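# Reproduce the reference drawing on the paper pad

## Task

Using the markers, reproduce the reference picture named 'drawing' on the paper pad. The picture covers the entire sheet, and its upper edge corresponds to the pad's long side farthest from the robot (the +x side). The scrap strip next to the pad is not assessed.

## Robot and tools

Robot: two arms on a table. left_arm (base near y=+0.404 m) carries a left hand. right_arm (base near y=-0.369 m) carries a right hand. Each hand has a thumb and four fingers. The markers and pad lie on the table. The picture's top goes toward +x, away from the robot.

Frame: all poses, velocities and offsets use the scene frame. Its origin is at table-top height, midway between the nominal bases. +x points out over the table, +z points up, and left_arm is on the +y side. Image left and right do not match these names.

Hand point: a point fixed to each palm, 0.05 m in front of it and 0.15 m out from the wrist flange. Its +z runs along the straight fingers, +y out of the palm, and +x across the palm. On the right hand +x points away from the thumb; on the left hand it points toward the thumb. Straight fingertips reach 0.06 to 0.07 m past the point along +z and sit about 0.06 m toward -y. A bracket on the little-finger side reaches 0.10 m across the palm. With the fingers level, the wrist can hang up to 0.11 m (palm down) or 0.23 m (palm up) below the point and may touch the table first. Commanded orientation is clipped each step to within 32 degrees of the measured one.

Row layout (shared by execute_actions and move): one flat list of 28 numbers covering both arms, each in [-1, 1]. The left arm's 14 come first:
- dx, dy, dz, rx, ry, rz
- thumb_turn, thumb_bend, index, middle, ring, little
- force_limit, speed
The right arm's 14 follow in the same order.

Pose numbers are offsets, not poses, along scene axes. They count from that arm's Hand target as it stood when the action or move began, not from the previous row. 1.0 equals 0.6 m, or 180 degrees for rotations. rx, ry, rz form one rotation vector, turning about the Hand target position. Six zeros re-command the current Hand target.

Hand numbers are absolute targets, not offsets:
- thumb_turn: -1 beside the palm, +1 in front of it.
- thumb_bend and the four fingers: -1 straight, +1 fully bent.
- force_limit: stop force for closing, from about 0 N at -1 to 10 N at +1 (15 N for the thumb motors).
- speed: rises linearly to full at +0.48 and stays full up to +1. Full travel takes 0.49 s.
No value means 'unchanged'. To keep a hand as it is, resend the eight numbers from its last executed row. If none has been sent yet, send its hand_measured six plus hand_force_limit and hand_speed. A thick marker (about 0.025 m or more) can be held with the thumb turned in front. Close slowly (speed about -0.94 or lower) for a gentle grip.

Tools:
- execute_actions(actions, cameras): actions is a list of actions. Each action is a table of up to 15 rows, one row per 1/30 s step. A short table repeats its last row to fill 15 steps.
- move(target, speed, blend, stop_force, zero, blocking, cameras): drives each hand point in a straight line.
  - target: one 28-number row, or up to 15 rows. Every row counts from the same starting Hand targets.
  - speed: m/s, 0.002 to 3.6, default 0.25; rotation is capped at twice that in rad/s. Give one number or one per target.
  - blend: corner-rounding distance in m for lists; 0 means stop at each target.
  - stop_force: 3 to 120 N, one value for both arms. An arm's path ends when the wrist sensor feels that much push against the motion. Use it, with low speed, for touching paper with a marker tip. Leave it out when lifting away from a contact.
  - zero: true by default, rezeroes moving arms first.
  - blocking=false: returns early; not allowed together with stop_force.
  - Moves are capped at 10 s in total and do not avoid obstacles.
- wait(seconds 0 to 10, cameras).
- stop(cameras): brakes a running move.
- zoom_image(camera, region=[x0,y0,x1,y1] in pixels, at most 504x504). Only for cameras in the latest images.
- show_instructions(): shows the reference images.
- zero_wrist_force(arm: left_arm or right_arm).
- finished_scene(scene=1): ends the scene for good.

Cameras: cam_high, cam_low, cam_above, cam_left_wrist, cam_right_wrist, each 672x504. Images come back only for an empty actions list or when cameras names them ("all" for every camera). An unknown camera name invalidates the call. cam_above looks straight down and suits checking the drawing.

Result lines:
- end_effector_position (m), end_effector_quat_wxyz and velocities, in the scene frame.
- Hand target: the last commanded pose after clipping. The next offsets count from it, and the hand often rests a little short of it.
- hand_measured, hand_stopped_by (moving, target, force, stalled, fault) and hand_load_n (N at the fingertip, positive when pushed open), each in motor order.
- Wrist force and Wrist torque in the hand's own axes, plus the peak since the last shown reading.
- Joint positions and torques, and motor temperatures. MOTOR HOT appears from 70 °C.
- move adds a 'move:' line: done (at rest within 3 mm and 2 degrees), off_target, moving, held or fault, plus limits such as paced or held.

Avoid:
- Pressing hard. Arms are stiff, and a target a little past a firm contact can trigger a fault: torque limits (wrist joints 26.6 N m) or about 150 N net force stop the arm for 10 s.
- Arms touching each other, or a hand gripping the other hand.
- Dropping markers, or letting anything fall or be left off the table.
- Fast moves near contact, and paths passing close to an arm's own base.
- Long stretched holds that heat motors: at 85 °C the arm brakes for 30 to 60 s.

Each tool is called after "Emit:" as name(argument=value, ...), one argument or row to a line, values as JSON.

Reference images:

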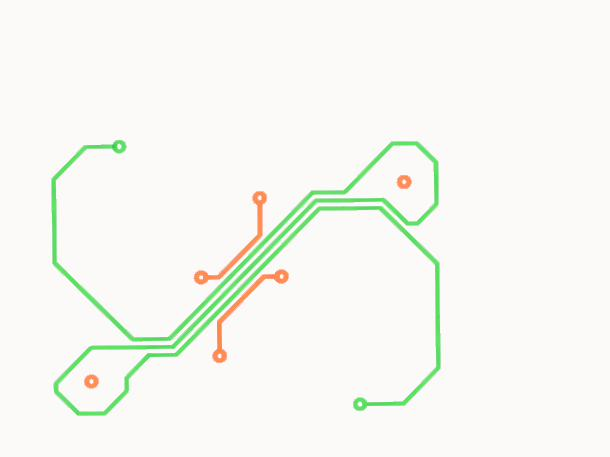

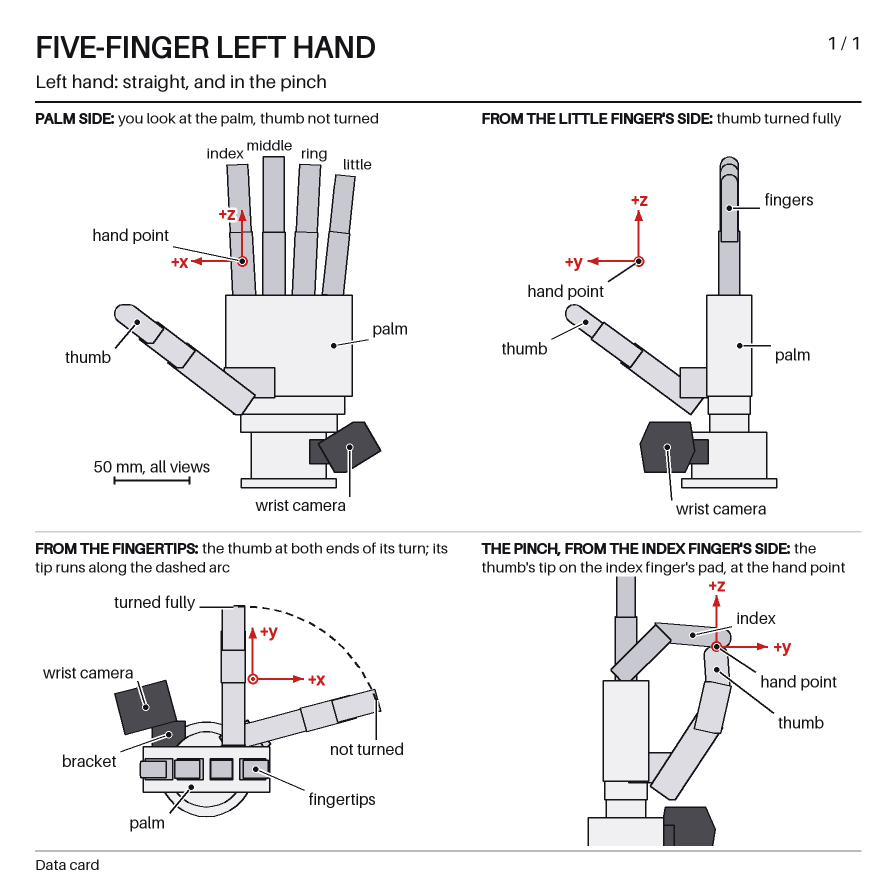

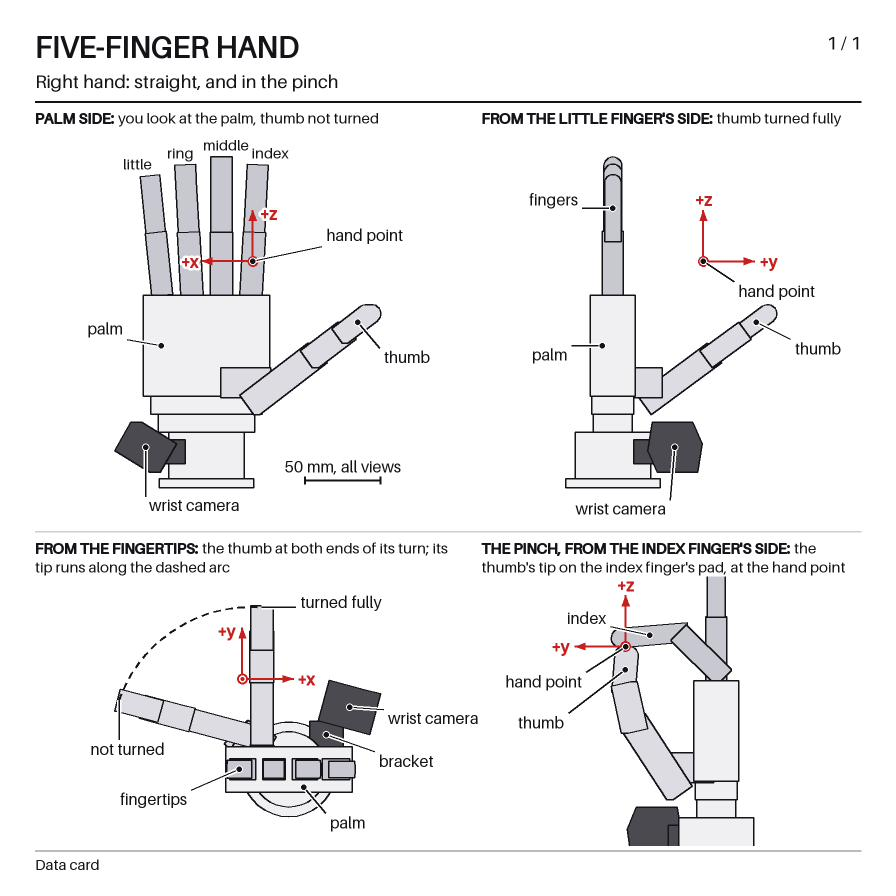

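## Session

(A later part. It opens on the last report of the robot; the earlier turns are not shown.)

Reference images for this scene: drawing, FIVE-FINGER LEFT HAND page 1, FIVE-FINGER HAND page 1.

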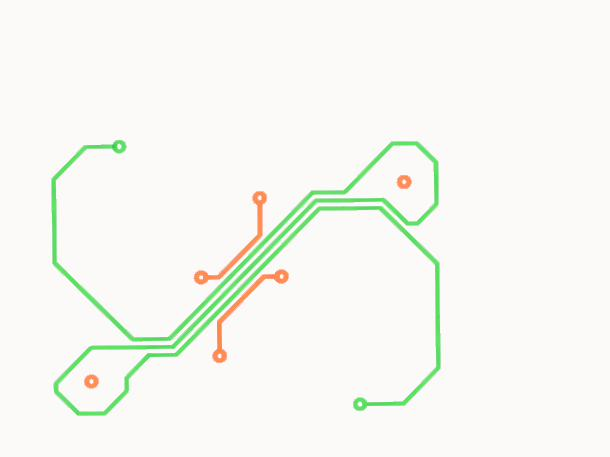

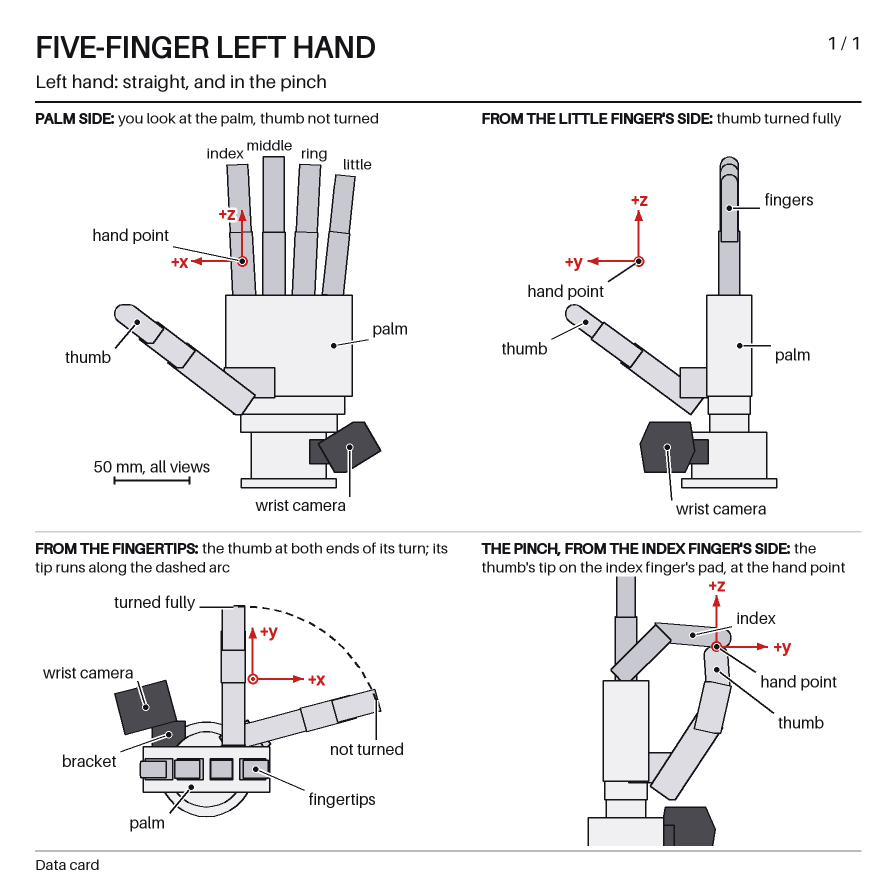

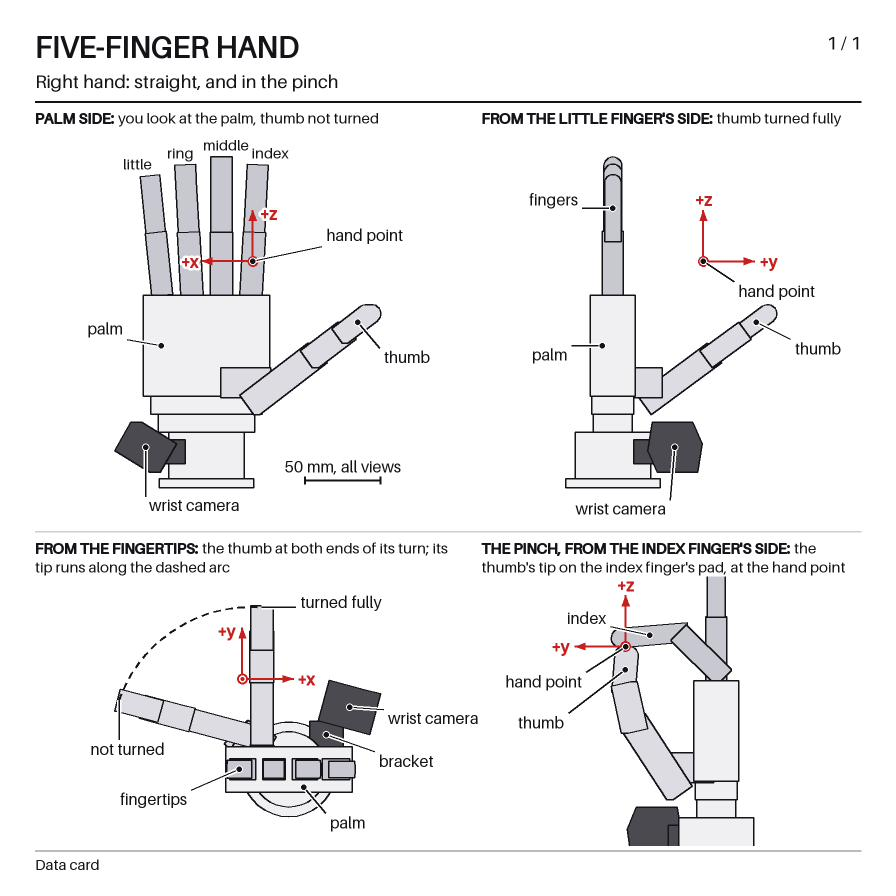

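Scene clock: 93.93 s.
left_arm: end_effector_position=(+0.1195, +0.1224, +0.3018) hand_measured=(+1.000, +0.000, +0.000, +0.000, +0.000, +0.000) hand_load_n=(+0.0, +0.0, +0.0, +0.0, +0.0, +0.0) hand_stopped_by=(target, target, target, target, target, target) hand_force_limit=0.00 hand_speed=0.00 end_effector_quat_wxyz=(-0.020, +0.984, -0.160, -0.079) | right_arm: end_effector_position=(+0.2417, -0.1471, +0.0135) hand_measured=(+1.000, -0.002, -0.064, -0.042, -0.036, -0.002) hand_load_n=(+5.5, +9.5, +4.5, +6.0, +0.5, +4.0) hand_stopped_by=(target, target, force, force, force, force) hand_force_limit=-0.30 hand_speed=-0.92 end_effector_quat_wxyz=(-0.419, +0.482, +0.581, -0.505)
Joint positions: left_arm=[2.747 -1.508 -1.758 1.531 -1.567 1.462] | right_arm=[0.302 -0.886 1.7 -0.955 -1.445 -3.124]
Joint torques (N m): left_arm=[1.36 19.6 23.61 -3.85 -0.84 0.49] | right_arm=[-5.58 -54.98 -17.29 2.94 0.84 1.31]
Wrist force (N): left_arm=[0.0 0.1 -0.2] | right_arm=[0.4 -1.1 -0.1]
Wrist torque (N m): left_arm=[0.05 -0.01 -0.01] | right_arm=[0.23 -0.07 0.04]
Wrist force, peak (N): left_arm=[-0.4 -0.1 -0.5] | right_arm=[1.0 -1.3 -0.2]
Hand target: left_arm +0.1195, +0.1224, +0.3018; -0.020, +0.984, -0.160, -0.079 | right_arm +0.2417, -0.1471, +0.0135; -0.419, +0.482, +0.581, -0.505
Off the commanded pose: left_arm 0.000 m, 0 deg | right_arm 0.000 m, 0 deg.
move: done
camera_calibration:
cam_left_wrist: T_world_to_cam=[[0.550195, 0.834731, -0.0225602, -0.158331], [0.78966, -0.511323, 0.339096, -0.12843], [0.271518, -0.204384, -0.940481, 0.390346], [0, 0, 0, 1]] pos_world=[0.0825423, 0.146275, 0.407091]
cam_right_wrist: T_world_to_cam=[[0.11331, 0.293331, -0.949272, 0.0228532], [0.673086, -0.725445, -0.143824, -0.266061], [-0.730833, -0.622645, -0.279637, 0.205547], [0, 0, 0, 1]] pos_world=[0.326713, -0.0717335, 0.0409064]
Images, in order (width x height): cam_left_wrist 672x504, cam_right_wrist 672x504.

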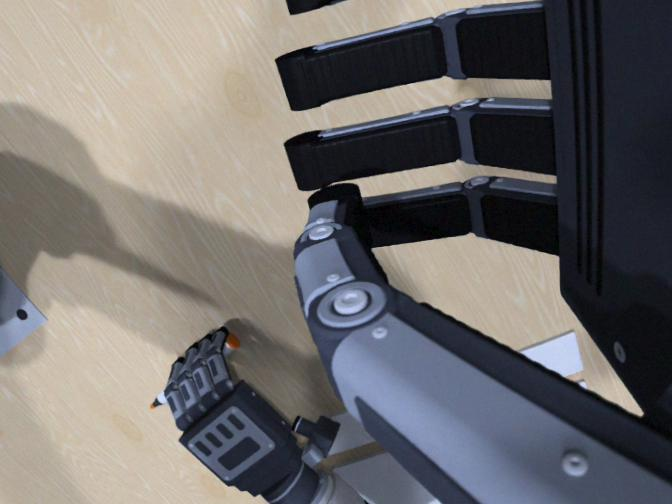

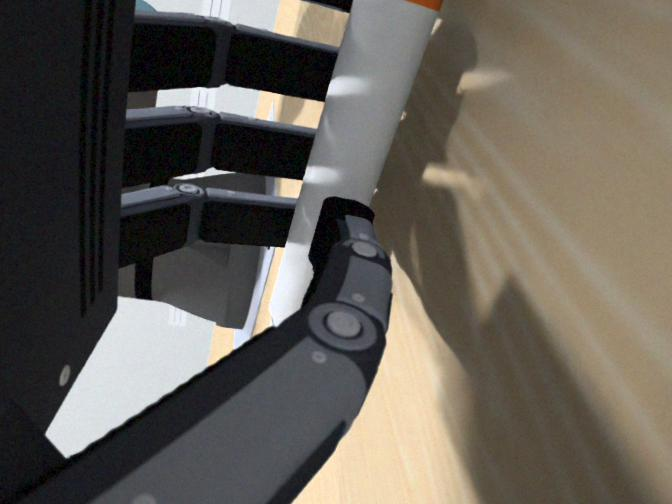

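Emit:
move(
  target=[
    [0,0,0,0,0,0, 1,0,0,0,0,0, 0,0, 0,0,0.2,0,0,0, 1,0,0.35,0.35,0.35,0.35, -0.3,-0.92],
    [0,0,0,0,0,0, 1,0,0,0,0,0, 0,0, 0.297,0.212,0.311,0.4637,-0.1846,-0.1797, 1,0,0.35,0.35,0.35,0.35, -0.3,-0.92],
  ],
  speed=0.15,
  blend=0.03,
  cameras=["all"],
)

Scene clock: 104.47 s.
left_arm: end_effector_position=(+0.1195, +0.1224, +0.3018) hand_measured=(+1.000, +0.000, +0.000, +0.000, +0.000, +0.000) hand_load_n=(+0.0, +0.0, +0.0, +0.0, +0.0, +0.0) hand_stopped_by=(target, target, target, target, target, target) hand_force_limit=0.00 hand_speed=0.00 end_effector_quat_wxyz=(-0.020, +0.984, -0.160, -0.079) | right_arm: end_effector_position=(+0.4199, -0.0199, +0.2001) hand_measured=(+1.000, -0.002, -0.064, -0.042, -0.036, -0.002) hand_load_n=(+5.5, +9.0, +5.0, +6.0, +0.5, +4.0) hand_stopped_by=(target, target, force, force, force, force) hand_force_limit=-0.30 hand_speed=-0.92 end_effector_quat_wxyz=(-0.570, +0.329, +0.705, +0.265)
Joint positions: left_arm=[2.747 -1.508 -1.758 1.531 -1.567 1.462] | right_arm=[-0.021 -1.187 1.663 -0.792 -0.733 -4.473]
Joint torques (N m): left_arm=[1.08 19.66 24.31 -3.52 -0.9 0.49] | right_arm=[-10.36 -24.45 -22.01 1.9 1.85 -1.91]
Wrist force (N): left_arm=[-0.3 -0.1 -0.1] | right_arm=[0.0 -0.9 0.1]
Wrist torque (N m): left_arm=[0.01 0.04 -0.02] | right_arm=[-0.09 0.34 0.10]
Wrist force, peak (N): left_arm=[-0.3 -0.2 -0.6] | right_arm=[0.4 -1.6 -0.4]
Hand target: left_arm +0.1195, +0.1224, +0.3018; -0.020, +0.984, -0.160, -0.079 | right_arm +0.4199, -0.0199, +0.2001; -0.570, +0.328, +0.704, +0.265
Off the commanded pose: left_arm 0.000 m, 0 deg | right_arm 0.000 m, 0 deg.
move: done
camera_calibration:
cam_left_wrist: T_world_to_cam=[[0.550195, 0.834731, -0.0225602, -0.158331], [0.78966, -0.511323, 0.339096, -0.12843], [0.271518, -0.204384, -0.940481, 0.390346], [0, 0, 0, 1]] pos_world=[0.0825423, 0.146275, 0.407091]
cam_right_wrist: T_world_to_cam=[[0.721945, 0.638453, 0.266783, -0.349446], [0.592759, -0.371732, -0.714459, -0.111958], [-0.356977, 0.673939, -0.646819, 0.409417], [0, 0, 0, 1]] pos_world=[0.464797, -0.0944355, 0.278056]

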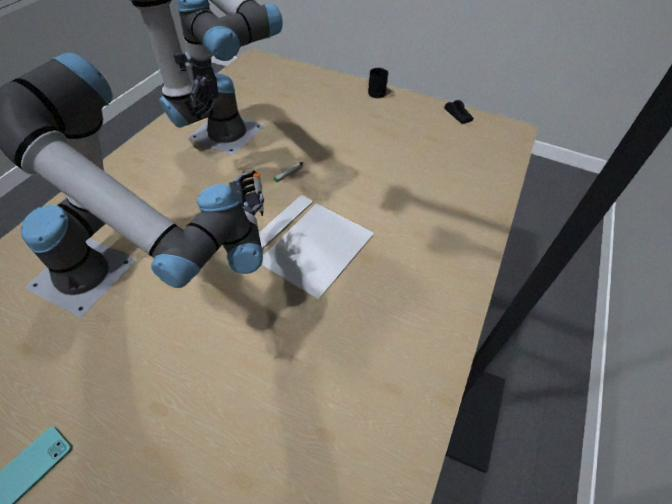

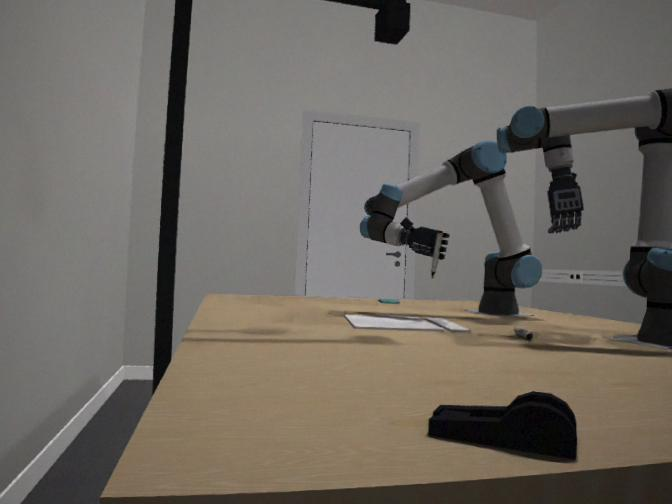

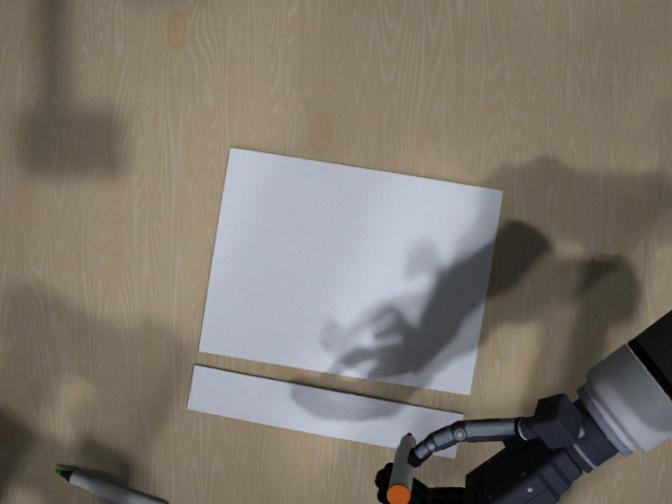

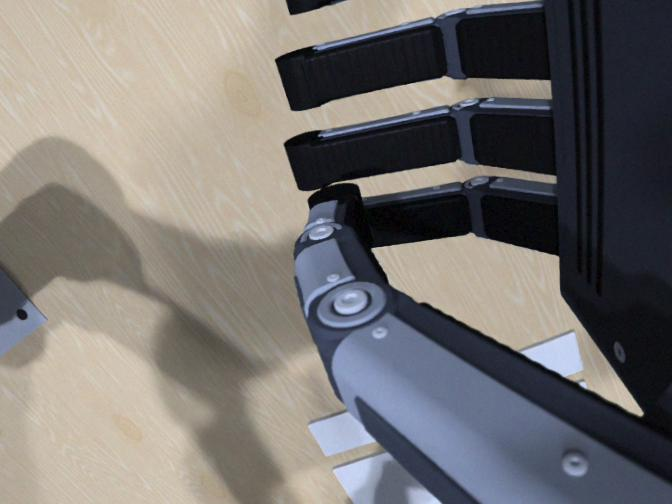

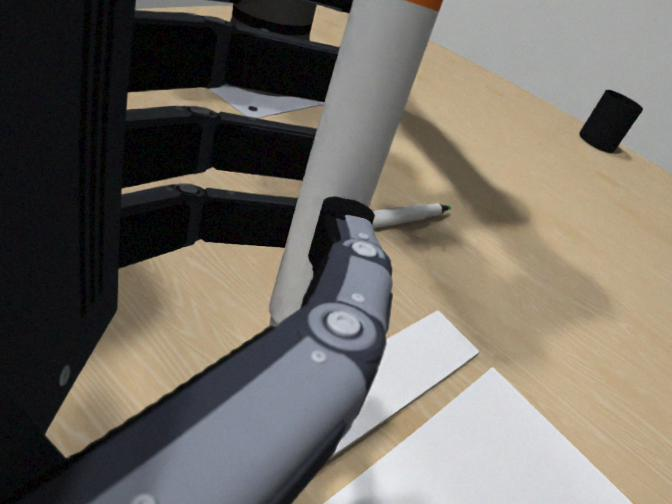

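Emit:
move(
  target=[0,0,0,0,0,0, 1,0,0,0,0,0, 0,0, -0.035,0.15,-0.1917,0,0,0, 1,0,0.35,0.35,0.35,0.35, -0.3,-0.92],
  speed=0.12,
  cameras=["cam_low","cam_high","cam_above"],
)

Emit:
zoom_image(
  camera="cam_low",
  region=[330, 220, 530, 370],
)

Emit:
zoom_image(
  camera="cam_high",
  region=[200, 140, 380, 300],
)

Scene clock: 107.80 s.
left_arm: end_effector_position=(+0.1195, +0.1224, +0.3018) hand_measured=(+1.000, +0.000, +0.000, +0.000, +0.000, +0.000) hand_load_n=(+0.0, +0.0, +0.0, +0.0, +0.0, +0.0) hand_stopped_by=(target, target, target, target, target, target) hand_force_limit=0.00 hand_speed=0.00 end_effector_quat_wxyz=(-0.020, +0.984, -0.160, -0.079) | right_arm: end_effector_position=(+0.3989, +0.0701, +0.0851) hand_measured=(+1.000, -0.002, -0.064, -0.042, -0.036, -0.002) hand_load_n=(+6.0, +9.0, +5.0, +6.0, +1.0, +4.0) hand_stopped_by=(target, target, force, force, force, force) hand_force_limit=-0.30 hand_speed=-0.92 end_effector_quat_wxyz=(-0.570, +0.328, +0.704, +0.265)
Joint positions: left_arm=[2.747 -1.508 -1.758 1.531 -1.567 1.462] | right_arm=[0.148 -1.025 1.771 -1.139 -0.575 -4.377]
Joint torques (N m): left_arm=[0.96 19.85 23.95 -3.53 -0.92 0.54] | right_arm=[10 -28.82 -7.68 -1.89 2.15 2.05]
Wrist force (N): left_arm=[-0.1 0.2 -0.3] | right_arm=[0.2 -0.7 -0.2]
Wrist torque (N m): left_arm=[0.07 0.01 -0.02] | right_arm=[-0.04 0.31 0.01]
Wrist force, peak (N): left_arm=[-0.1 -0.6 -0.5] | right_arm=[0.6 -1.3 0.3]
Hand target: left_arm +0.1195, +0.1224, +0.3018; -0.020, +0.984, -0.160, -0.079 | right_arm +0.3989, +0.0701, +0.0850; -0.570, +0.328, +0.704, +0.265
Off the commanded pose: left_arm 0.000 m, 0 deg | right_arm 0.000 m, 0 deg.
move: done
Images, in order (width x height): cam_high 672x504, cam_low 672x504, cam_above 672x504.

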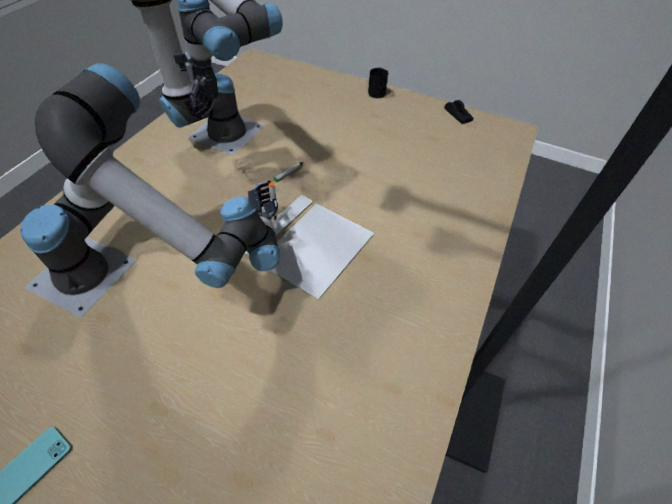

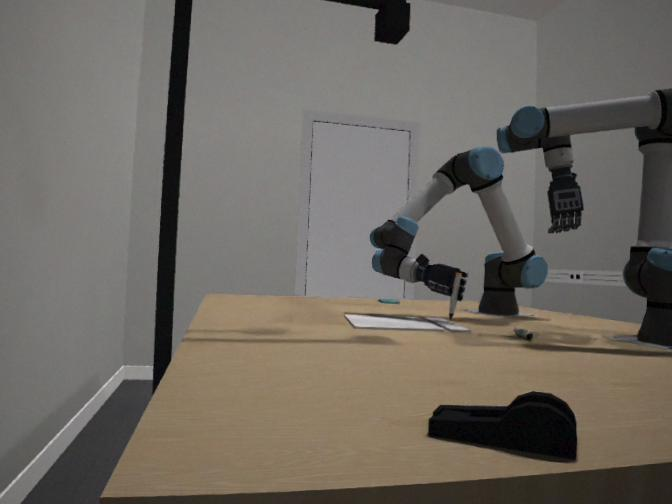

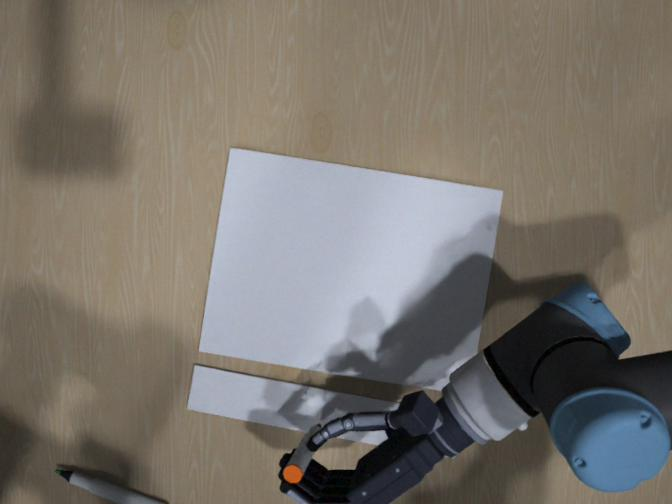

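Scaled by 2.520.

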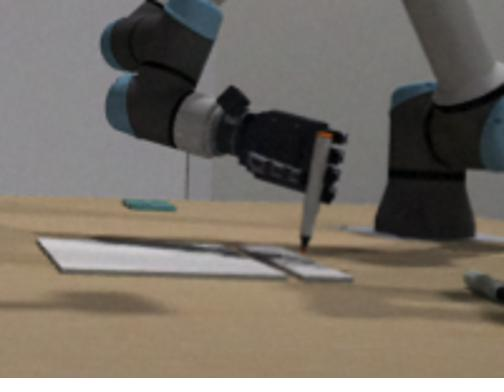

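Scaled by 2.800.

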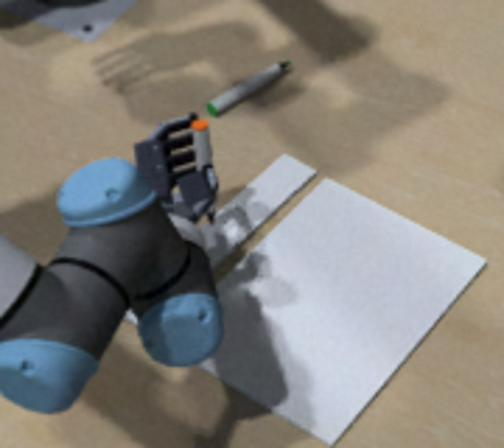

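Emit:
move(
  target=[0,0,0,0,0,0, 1,0,0,0,0,0, 0,0, 0,0,-0.05,0,0,0, 1,0,0.35,0.35,0.35,0.35, -0.3,-0.92],
  speed=0.01,
  stop_force=3,
)

Emit:
zoom_image(
  camera="cam_low",
  region=[330, 220, 530, 370],
)

Scene clock: 110.20 s.
left_arm: end_effector_position=(+0.1195, +0.1224, +0.3018) hand_measured=(+1.000, +0.000, +0.000, +0.000, +0.000, +0.000) hand_load_n=(+0.0, +0.0, +0.0, +0.5, +0.0, +0.0) hand_stopped_by=(target, target, target, target, target, target) hand_force_limit=0.00 hand_speed=0.00 end_effector_quat_wxyz=(-0.020, +0.984, -0.160, -0.079) | right_arm: end_effector_position=(+0.3989, +0.0701, +0.0768) hand_measured=(+1.000, -0.002, -0.064, -0.042, -0.036, -0.002) hand_load_n=(+5.5, +9.5, +4.5, +6.0, +1.0, +4.0) hand_stopped_by=(target, target, force, force, force, force) hand_force_limit=-0.30 hand_speed=-0.92 end_effector_quat_wxyz=(-0.570, +0.328, +0.704, +0.265)
Joint positions: left_arm=[2.747 -1.508 -1.758 1.531 -1.567 1.462] | right_arm=[0.148 -1.011 1.775 -1.157 -0.575 -4.377]
Joint torques (N m): left_arm=[0.41 19.52 23.54 -3.51 -0.89 0.58] | right_arm=[8.98 -49.97 -19.43 1.37 1.15 -0.06]
Wrist force (N): left_arm=[-0.5 0.0 -0.2] | right_arm=[3.1 -0.9 0.3]
Wrist torque (N m): left_arm=[0.03 0.08 -0.03] | right_arm=[-0.10 0.31 0.03]
Wrist force, peak (N): left_arm=[-0.3 -0.3 -0.5] | right_arm=[6.8 -1.3 -0.2]
Hand target: left_arm +0.1195, +0.1224, +0.3018; -0.020, +0.984, -0.160, -0.079 | right_arm +0.3989, +0.0701, +0.0768; -0.570, +0.328, +0.704, +0.265 (not the last commanded pose)
Off the commanded pose: left_arm 0.000 m, 0 deg | right_arm 0.022 m, 0 deg.
move: contact (right_arm)

Scaled by 2.520.
This view is cut from an older image: the scene may have changed since it was taken.

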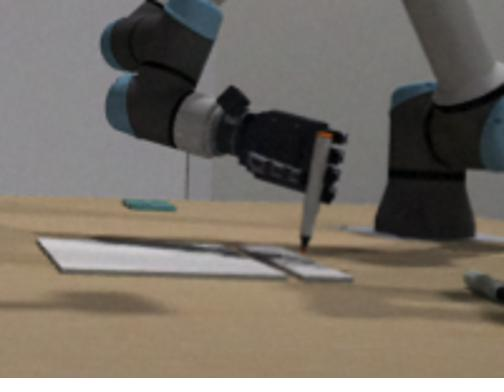

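Emit:
move(
  target=[
    [0,0,0,0,0,0, 1,0,0,0,0,0, 0,0, 0,0,0.006,0,0,0, 1,0,0.35,0.35,0.35,0.35, -0.3,-0.92],
    [0,0,0,0,0,0, 1,0,0,0,0,0, 0,0, 0.002,0.0083,0.006,0,0,0, 1,0,0.35,0.35,0.35,0.35, -0.3,-0.92],
    [0,0,0,0,0,0, 1,0,0,0,0,0, 0,0, 0.0102,0.0483,0,0,0,0, 1,0,0.35,0.35,0.35,0.35, -0.3,-0.92],
  ],
  speed=0.02,
)

Emit:
move(
  target=[0,0,0,0,0,0, 1,0,0,0,0,0, 0,0, 0.01,-0.2,0.1,0,0,0, 1,0,0.35,0.35,0.35,0.35, -0.3,-0.92],
  speed=0.15,
  cameras=["cam_high","cam_above"],
)

Emit:
zoom_image(
  camera="cam_above",
  region=[180, 340, 400, 480],
)

Scene clock: 113.57 s.
left_arm: end_effector_position=(+0.1195, +0.1224, +0.3018) hand_measured=(+1.000, +0.000, +0.000, +0.000, +0.000, +0.000) hand_load_n=(+0.0, +0.0, +0.0, +0.0, +0.0, +0.0) hand_stopped_by=(target, target, target, target, target, target) hand_force_limit=0.00 hand_speed=0.00 end_effector_quat_wxyz=(-0.020, +0.984, -0.160, -0.079) | right_arm: end_effector_position=(+0.4050, +0.0990, +0.0768) hand_measured=(+1.000, -0.002, -0.064, -0.042, -0.036, -0.002) hand_load_n=(+5.5, +9.5, +4.5, +6.0, +1.0, +4.5) hand_stopped_by=(target, target, force, force, force, force) hand_force_limit=-0.30 hand_speed=-0.92 end_effector_quat_wxyz=(-0.570, +0.328, +0.704, +0.265)
Joint positions: left_arm=[2.747 -1.508 -1.758 1.531 -1.567 1.462] | right_arm=[0.197 -0.983 1.729 -1.171 -0.53 -4.34]
Joint torques (N m): left_arm=[1.79 18.86 23.75 -3.47 -0.94 0.57] | right_arm=[11.06 -28.48 -19.14 -1.76 2.1 1.88]
Wrist force (N): left_arm=[-0.1 -0.2 -0.2] | right_arm=[2.1 -1.2 -1.0]
Wrist torque (N m): left_arm=[0.00 0.03 -0.01] | right_arm=[-0.02 0.33 0.04]
Wrist force, peak (N): left_arm=[-0.6 -0.3 -0.4] | right_arm=[3.4 -0.8 0.2]
Hand target: left_arm +0.1195, +0.1224, +0.3018; -0.020, +0.984, -0.160, -0.079 | right_arm +0.4050, +0.0991, +0.0768; -0.570, +0.328, +0.704, +0.265
Off the commanded pose: left_arm 0.000 m, 0 deg | right_arm 0.000 m, 0 deg.
move: done

Scene clock: 115.03 s.
left_arm: end_effector_position=(+0.1195, +0.1224, +0.3018) hand_measured=(+1.000, +0.000, +0.000, +0.000, +0.000, +0.000) hand_load_n=(+0.0, +0.0, +0.0, +0.0, +0.0, +0.0) hand_stopped_by=(target, target, target, target, target, target) hand_force_limit=0.00 hand_speed=0.00 end_effector_quat_wxyz=(-0.020, +0.984, -0.160, -0.079) | right_arm: end_effector_position=(+0.4110, -0.0207, +0.1367) hand_measured=(+1.000, -0.002, -0.064, -0.042, -0.036, -0.002) hand_load_n=(+6.0, +9.5, +4.5, +6.0, +1.0, +4.0) hand_stopped_by=(target, target, force, force, force, force) hand_force_limit=-0.30 hand_speed=-0.92 end_effector_quat_wxyz=(-0.570, +0.328, +0.704, +0.265)
Joint positions: left_arm=[2.747 -1.508 -1.758 1.531 -1.567 1.462] | right_arm=[-0.022 -1.126 1.761 -0.95 -0.735 -4.474]
Joint torques (N m): left_arm=[1.61 19.36 24 -3.52 -0.83 0.67] | right_arm=[-8.36 -48.41 -21.87 1.69 -1.41 -1.52]
Wrist force (N): left_arm=[-0.2 0.0 -0.2] | right_arm=[0.0 -0.9 0.3]
Wrist torque (N m): left_arm=[0.04 0.04 -0.02] | right_arm=[-0.09 0.33 0.11]
Wrist force, peak (N): left_arm=[-0.4 0.2 -0.5] | right_arm=[2.8 -1.5 -0.5]
Hand target: left_arm +0.1195, +0.1224, +0.3018; -0.020, +0.984, -0.160, -0.079 | right_arm +0.4110, -0.0209, +0.1368; -0.570, +0.328, +0.704, +0.265
Off the commanded pose: left_arm 0.000 m, 0 deg | right_arm 0.000 m, 0 deg.
move: done
Images, in order (width x height): cam_high 672x504, cam_above 672x504.

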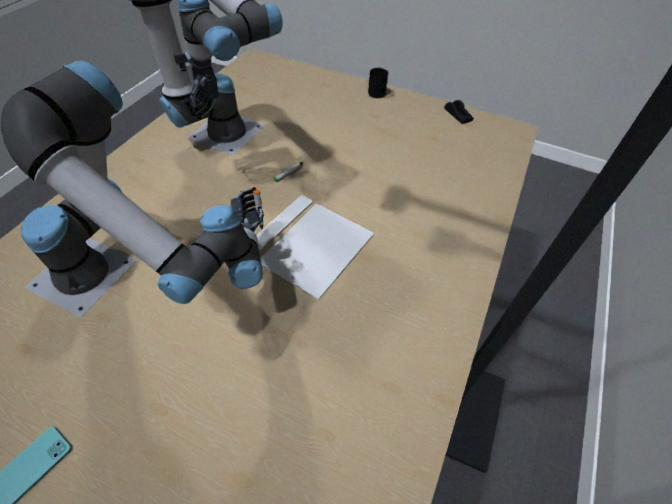

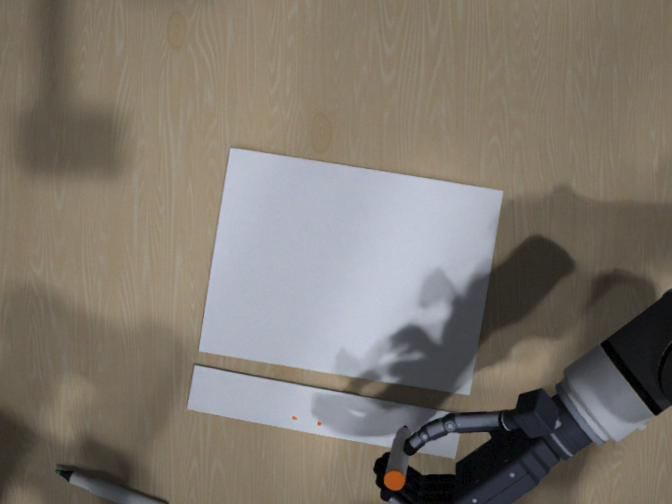

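Scaled by 2.291.

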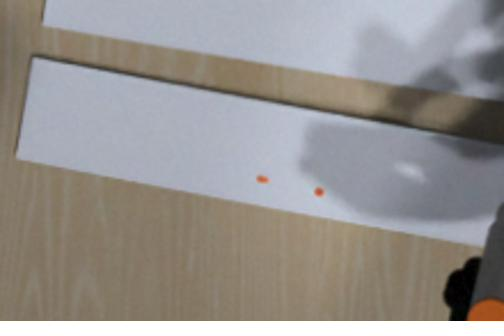

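Emit:
zoom_image(
  camera="cam_above",
  region=[210, 130, 260, 170],
)

Emit:
zoom_image(
  camera="cam_above",
  region=[480, 170, 530, 210],
)

Emit:
zoom_image(
  camera="cam_above",
  region=[180, 335, 230, 375],
)

Emit:
zoom_image(
  camera="cam_above",
  region=[450, 375, 500, 415],
)

Emit:
zoom_image(
  camera="cam_above",
  region=[280, 400, 340, 440],
)

Scaled by 10.080.

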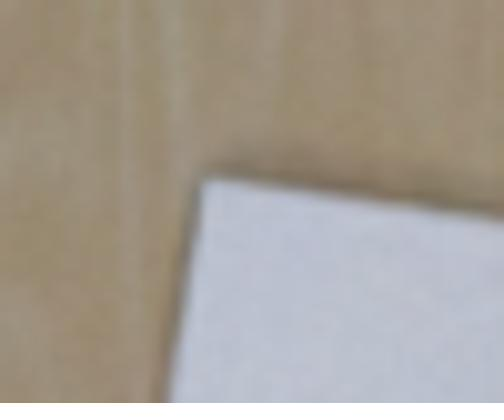

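Scaled by 10.080.

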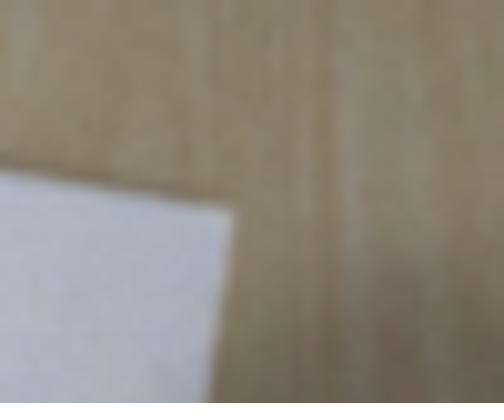

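Scaled by 10.080.

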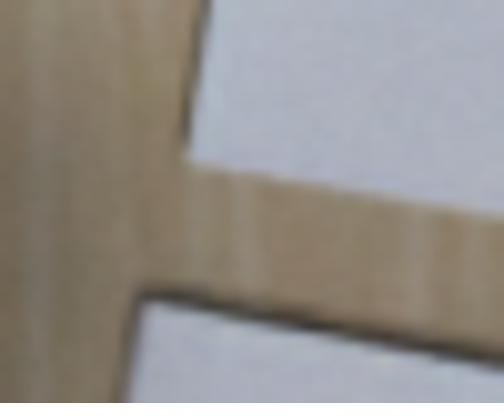

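Scaled by 10.080.

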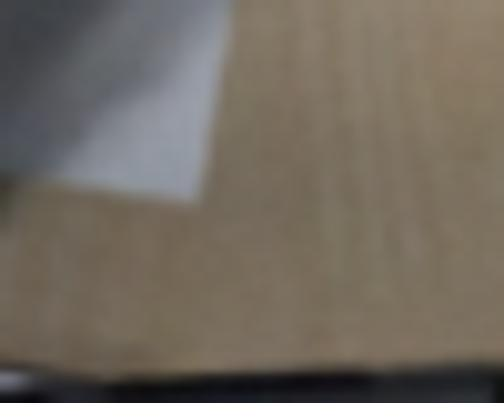

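Scaled by 8.400.

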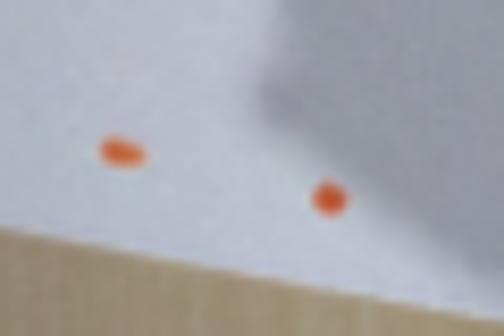

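Emit:
move(
  target=[0,0,0,0,0,0, 1,0,0,0,0,0, 0,0, -0.0377,-0.0638,-0.0863,0,0,0, 1,0,0.35,0.35,0.35,0.35, -0.3,-0.92],
  speed=0.12,
)

Emit:
move(
  target=[0,0,0,0,0,0, 1,0,0,0,0,0, 0,0, 0,0,-0.04,0,0,0, 1,0,0.35,0.35,0.35,0.35, -0.3,-0.92],
  speed=0.01,
  stop_force=3,
)

Scene clock: 122.87 s.
left_arm: end_effector_position=(+0.1195, +0.1224, +0.3018) hand_measured=(+1.000, +0.000, +0.000, +0.000, +0.000, +0.000) hand_load_n=(+0.0, +0.0, +0.0, +0.0, +0.5, +0.0) hand_stopped_by=(target, target, target, target, target, target) hand_force_limit=0.00 hand_speed=0.00 end_effector_quat_wxyz=(-0.020, +0.984, -0.160, -0.079) | right_arm: end_effector_position=(+0.3884, -0.0591, +0.0851) hand_measured=(+1.000, -0.002, -0.064, -0.042, -0.036, -0.002) hand_load_n=(+5.5, +9.5, +4.5, +6.0, +0.5, +4.0) hand_stopped_by=(target, target, force, force, force, force) hand_force_limit=-0.30 hand_speed=-0.92 end_effector_quat_wxyz=(-0.570, +0.328, +0.704, +0.265)
Joint positions: left_arm=[2.747 -1.508 -1.758 1.531 -1.567 1.462] | right_arm=[-0.099 -1.098 1.886 -1.08 -0.808 -4.507]
Joint torques (N m): left_arm=[1.52 19.39 24.47 -3.36 -0.75 0.64] | right_arm=[-10.09 -23.39 -8.06 -1.5 -1.4 -1.77]
Wrist force (N): left_arm=[-0.1 -0.2 -0.3] | right_arm=[0.2 -0.7 0.1]
Wrist torque (N m): left_arm=[0.01 0.00 0.00] | right_arm=[-0.06 0.29 0.13]
Wrist force, peak (N): left_arm=[-0.2 -0.2 -0.6] | right_arm=[-0.4 -1.3 0.2]
Hand target: left_arm +0.1195, +0.1224, +0.3018; -0.020, +0.984, -0.160, -0.079 | right_arm +0.3884, -0.0592, +0.0850; -0.570, +0.328, +0.704, +0.265
Off the commanded pose: left_arm 0.000 m, 0 deg | right_arm 0.000 m, 0 deg.
move: done

Scene clock: 124.87 s.
left_arm: end_effector_position=(+0.1195, +0.1224, +0.3018) hand_measured=(+1.000, +0.000, +0.000, +0.000, +0.000, +0.000) hand_load_n=(+0.0, +0.0, +0.0, +0.0, +0.0, +0.0) hand_stopped_by=(target, target, target, target, target, target) hand_force_limit=0.00 hand_speed=0.00 end_effector_quat_wxyz=(-0.020, +0.984, -0.160, -0.079) | right_arm: end_effector_position=(+0.3884, -0.0592, +0.0765) hand_measured=(+1.000, -0.002, -0.064, -0.042, -0.036, -0.002) hand_load_n=(+5.0, +9.5, +4.5, +6.0, +1.0, +4.5) hand_stopped_by=(target, target, force, force, force, force) hand_force_limit=-0.30 hand_speed=-0.92 end_effector_quat_wxyz=(-0.570, +0.328, +0.704, +0.265)
Joint positions: left_arm=[2.747 -1.508 -1.758 1.531 -1.567 1.462] | right_arm=[-0.099 -1.083 1.892 -1.101 -0.808 -4.507]
Joint torques (N m): left_arm=[1.66 18.89 23.89 -3.36 -0.73 0.7] | right_arm=[-8.36 -46.95 -18.93 1.78 -1.57 1.01]
Wrist force (N): left_arm=[0.0 -0.1 -0.1] | right_arm=[3.6 -1.0 -0.4]
Wrist torque (N m): left_arm=[0.02 0.00 -0.01] | right_arm=[-0.08 0.33 0.12]
Wrist force, peak (N): left_arm=[-0.4 -0.2 -0.4] | right_arm=[7.7 -0.7 -0.2]
Hand target: left_arm +0.1195, +0.1224, +0.3018; -0.020, +0.984, -0.160, -0.079 | right_arm +0.3884, -0.0592, +0.0765; -0.570, +0.328, +0.704, +0.265 (not the last commanded pose)
Off the commanded pose: left_arm 0.000 m, 0 deg | right_arm 0.016 m, 0 deg.
move: contact (right_arm)

Emit:
move(
  target=[
    [0,0,0,0,0,0, 1,0,0,0,0,0, 0,0, 0,0,0.0225,0,0,0, 1,0,0.35,0.35,0.35,0.35, -0.3,-0.92],
    [0,0,0,0,0,0, 1,0,0,0,0,0, 0,0, 0.075,0.42,0.0225,0,0,0, 1,0,0.35,0.35,0.35,0.35, -0.3,-0.92],
  ],
  speed=0.15,
  blend=0.005,
)

Emit:
move(
  target=[0,0,0,0,0,0, 1,0,0,0,0,0, 0,0, 0,0,-0.04,0,0,0, 1,0,0.35,0.35,0.35,0.35, -0.3,-0.92],
  speed=0.01,
  stop_force=3,
)

Emit:
move(
  target=[
    [0,0,0,0,0,0, 1,0,0,0,0,0, 0,0, 0,0,0.03,0,0,0, 1,0,0.35,0.35,0.35,0.35, -0.3,-0.92],
    [0,0,0,0,0,0, 1,0,0,0,0,0, 0,0, 0.05,-0.4,0.1,0,0,0, 1,0,0.35,0.35,0.35,0.35, -0.3,-0.92],
  ],
  speed=0.15,
  blend=0.005,
  cameras=["cam_above"],
)

Scene clock: 128.03 s.
left_arm: end_effector_position=(+0.1195, +0.1224, +0.3018) hand_measured=(+1.000, +0.000, +0.000, +0.000, +0.000, +0.000) hand_load_n=(+0.0, +0.0, +0.0, +0.0, +0.0, +0.0) hand_stopped_by=(target, target, target, target, target, target) hand_force_limit=0.00 hand_speed=0.00 end_effector_quat_wxyz=(-0.020, +0.984, -0.160, -0.079) | right_arm: end_effector_position=(+0.4333, +0.1928, +0.0901) hand_measured=(+1.000, -0.002, -0.064, -0.042, -0.036, -0.002) hand_load_n=(+5.5, +9.5, +5.0, +6.0, +1.0, +4.0) hand_stopped_by=(target, target, force, force, force, force) hand_force_limit=-0.30 hand_speed=-0.92 end_effector_quat_wxyz=(-0.570, +0.328, +0.704, +0.265)
Joint positions: left_arm=[2.747 -1.508 -1.758 1.531 -1.567 1.462] | right_arm=[0.334 -0.885 1.524 -1.191 -0.409 -4.197]
Joint torques (N m): left_arm=[1.63 18.84 23.75 -3.35 -0.8 0.71] | right_arm=[9.51 -33.97 -21.63 -2.3 2.23 1.96]
Wrist force (N): left_arm=[-0.2 0.0 -0.4] | right_arm=[0.0 -1.1 0.0]
Wrist torque (N m): left_arm=[0.05 0.03 -0.02] | right_arm=[-0.11 0.32 -0.01]
Wrist force, peak (N): left_arm=[-0.4 0.1 -0.5] | right_arm=[3.9 -0.9 0.0]
Hand target: left_arm +0.1195, +0.1224, +0.3018; -0.020, +0.984, -0.160, -0.079 | right_arm +0.4334, +0.1928, +0.0900; -0.570, +0.328, +0.704, +0.265
Off the commanded pose: left_arm 0.000 m, 0 deg | right_arm 0.000 m, 0 deg.
move: done

Scene clock: 130.57 s.
left_arm: end_effector_position=(+0.1195, +0.1224, +0.3018) hand_measured=(+1.000, +0.000, +0.000, +0.000, +0.000, +0.000) hand_load_n=(+0.0, +0.0, +0.0, +0.0, +0.0, +0.0) hand_stopped_by=(target, target, target, target, target, target) hand_force_limit=0.00 hand_speed=0.00 end_effector_quat_wxyz=(-0.020, +0.984, -0.160, -0.079) | right_arm: end_effector_position=(+0.4334, +0.1928, +0.0769) hand_measured=(+1.000, -0.002, -0.064, -0.042, -0.036, -0.002) hand_load_n=(+5.0, +9.5, +5.0, +6.0, +1.0, +4.5) hand_stopped_by=(target, target, force, force, force, force) hand_force_limit=-0.30 hand_speed=-0.92 end_effector_quat_wxyz=(-0.570, +0.328, +0.704, +0.265)
Joint positions: left_arm=[2.747 -1.508 -1.758 1.531 -1.567 1.462] | right_arm=[0.334 -0.866 1.531 -1.217 -0.408 -4.197]
Joint torques (N m): left_arm=[1.75 18.98 23.94 -3.33 -0.9 0.65] | right_arm=[6.14 -57.02 -20.37 0.87 -1.42 1.32]
Wrist force (N): left_arm=[-0.3 0.1 -0.1] | right_arm=[3.5 -1.0 -0.1]
Wrist torque (N m): left_arm=[0.04 0.06 -0.03] | right_arm=[-0.08 0.33 0.03]
Wrist force, peak (N): left_arm=[-0.5 -0.2 -0.6] | right_arm=[7.0 -1.3 -0.3]
Hand target: left_arm +0.1195, +0.1224, +0.3018; -0.020, +0.984, -0.160, -0.079 | right_arm +0.4334, +0.1928, +0.0769; -0.570, +0.328, +0.704, +0.265 (not the last commanded pose)
Off the commanded pose: left_arm 0.000 m, 0 deg | right_arm 0.011 m, 0 deg.
move: contact (right_arm)

Scene clock: 132.90 s.
left_arm: end_effector_position=(+0.1195, +0.1224, +0.3018) hand_measured=(+1.000, +0.000, +0.000, +0.000, +0.000, +0.000) hand_load_n=(+0.0, +0.0, +0.0, +0.5, +0.0, +0.0) hand_stopped_by=(target, target, target, target, target, target) hand_force_limit=0.00 hand_speed=0.00 end_effector_quat_wxyz=(-0.020, +0.984, -0.160, -0.079) | right_arm: end_effector_position=(+0.4633, -0.0470, +0.1369) hand_measured=(+1.000, -0.002, -0.064, -0.042, -0.036, -0.002) hand_load_n=(+5.5, +9.5, +5.0, +6.0, +1.0, +4.0) hand_stopped_by=(target, target, force, force, force, force) hand_force_limit=-0.30 hand_speed=-0.92 end_effector_quat_wxyz=(-0.570, +0.328, +0.704, +0.265)
Joint positions: left_arm=[2.747 -1.508 -1.758 1.531 -1.567 1.462] | right_arm=[-0.067 -1.032 1.606 -0.876 -0.777 -4.493]
Joint torques (N m): left_arm=[1.7 19 24.53 -3.26 -0.79 0.76] | right_arm=[-9.02 -52.15 -23.28 1.95 -1.81 -1.79]
Wrist force (N): left_arm=[-0.2 0.0 -0.3] | right_arm=[0.0 -0.9 0.3]
Wrist torque (N m): left_arm=[0.04 0.03 -0.02] | right_arm=[-0.10 0.33 0.11]
Wrist force, peak (N): left_arm=[-0.7 -0.1 -0.3] | right_arm=[3.4 -1.1 -0.2]
Hand target: left_arm +0.1195, +0.1224, +0.3018; -0.020, +0.984, -0.160, -0.079 | right_arm +0.4634, -0.0472, +0.1369; -0.570, +0.328, +0.704, +0.265
Off the commanded pose: left_arm 0.000 m, 0 deg | right_arm 0.000 m, 0 deg.
move: done
Images, in order (width x height): cam_above 672x504.

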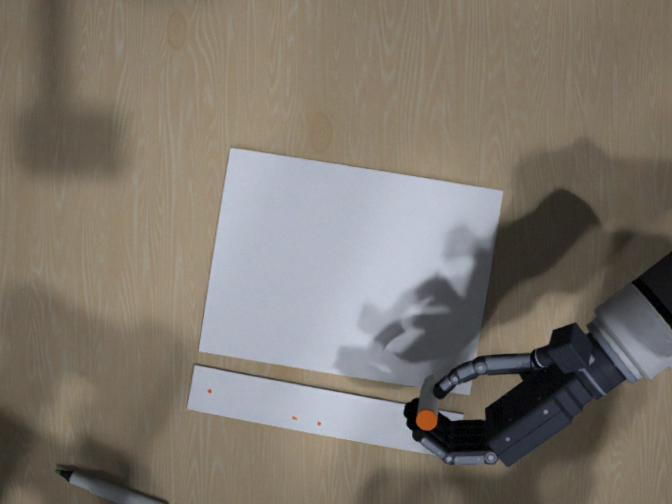

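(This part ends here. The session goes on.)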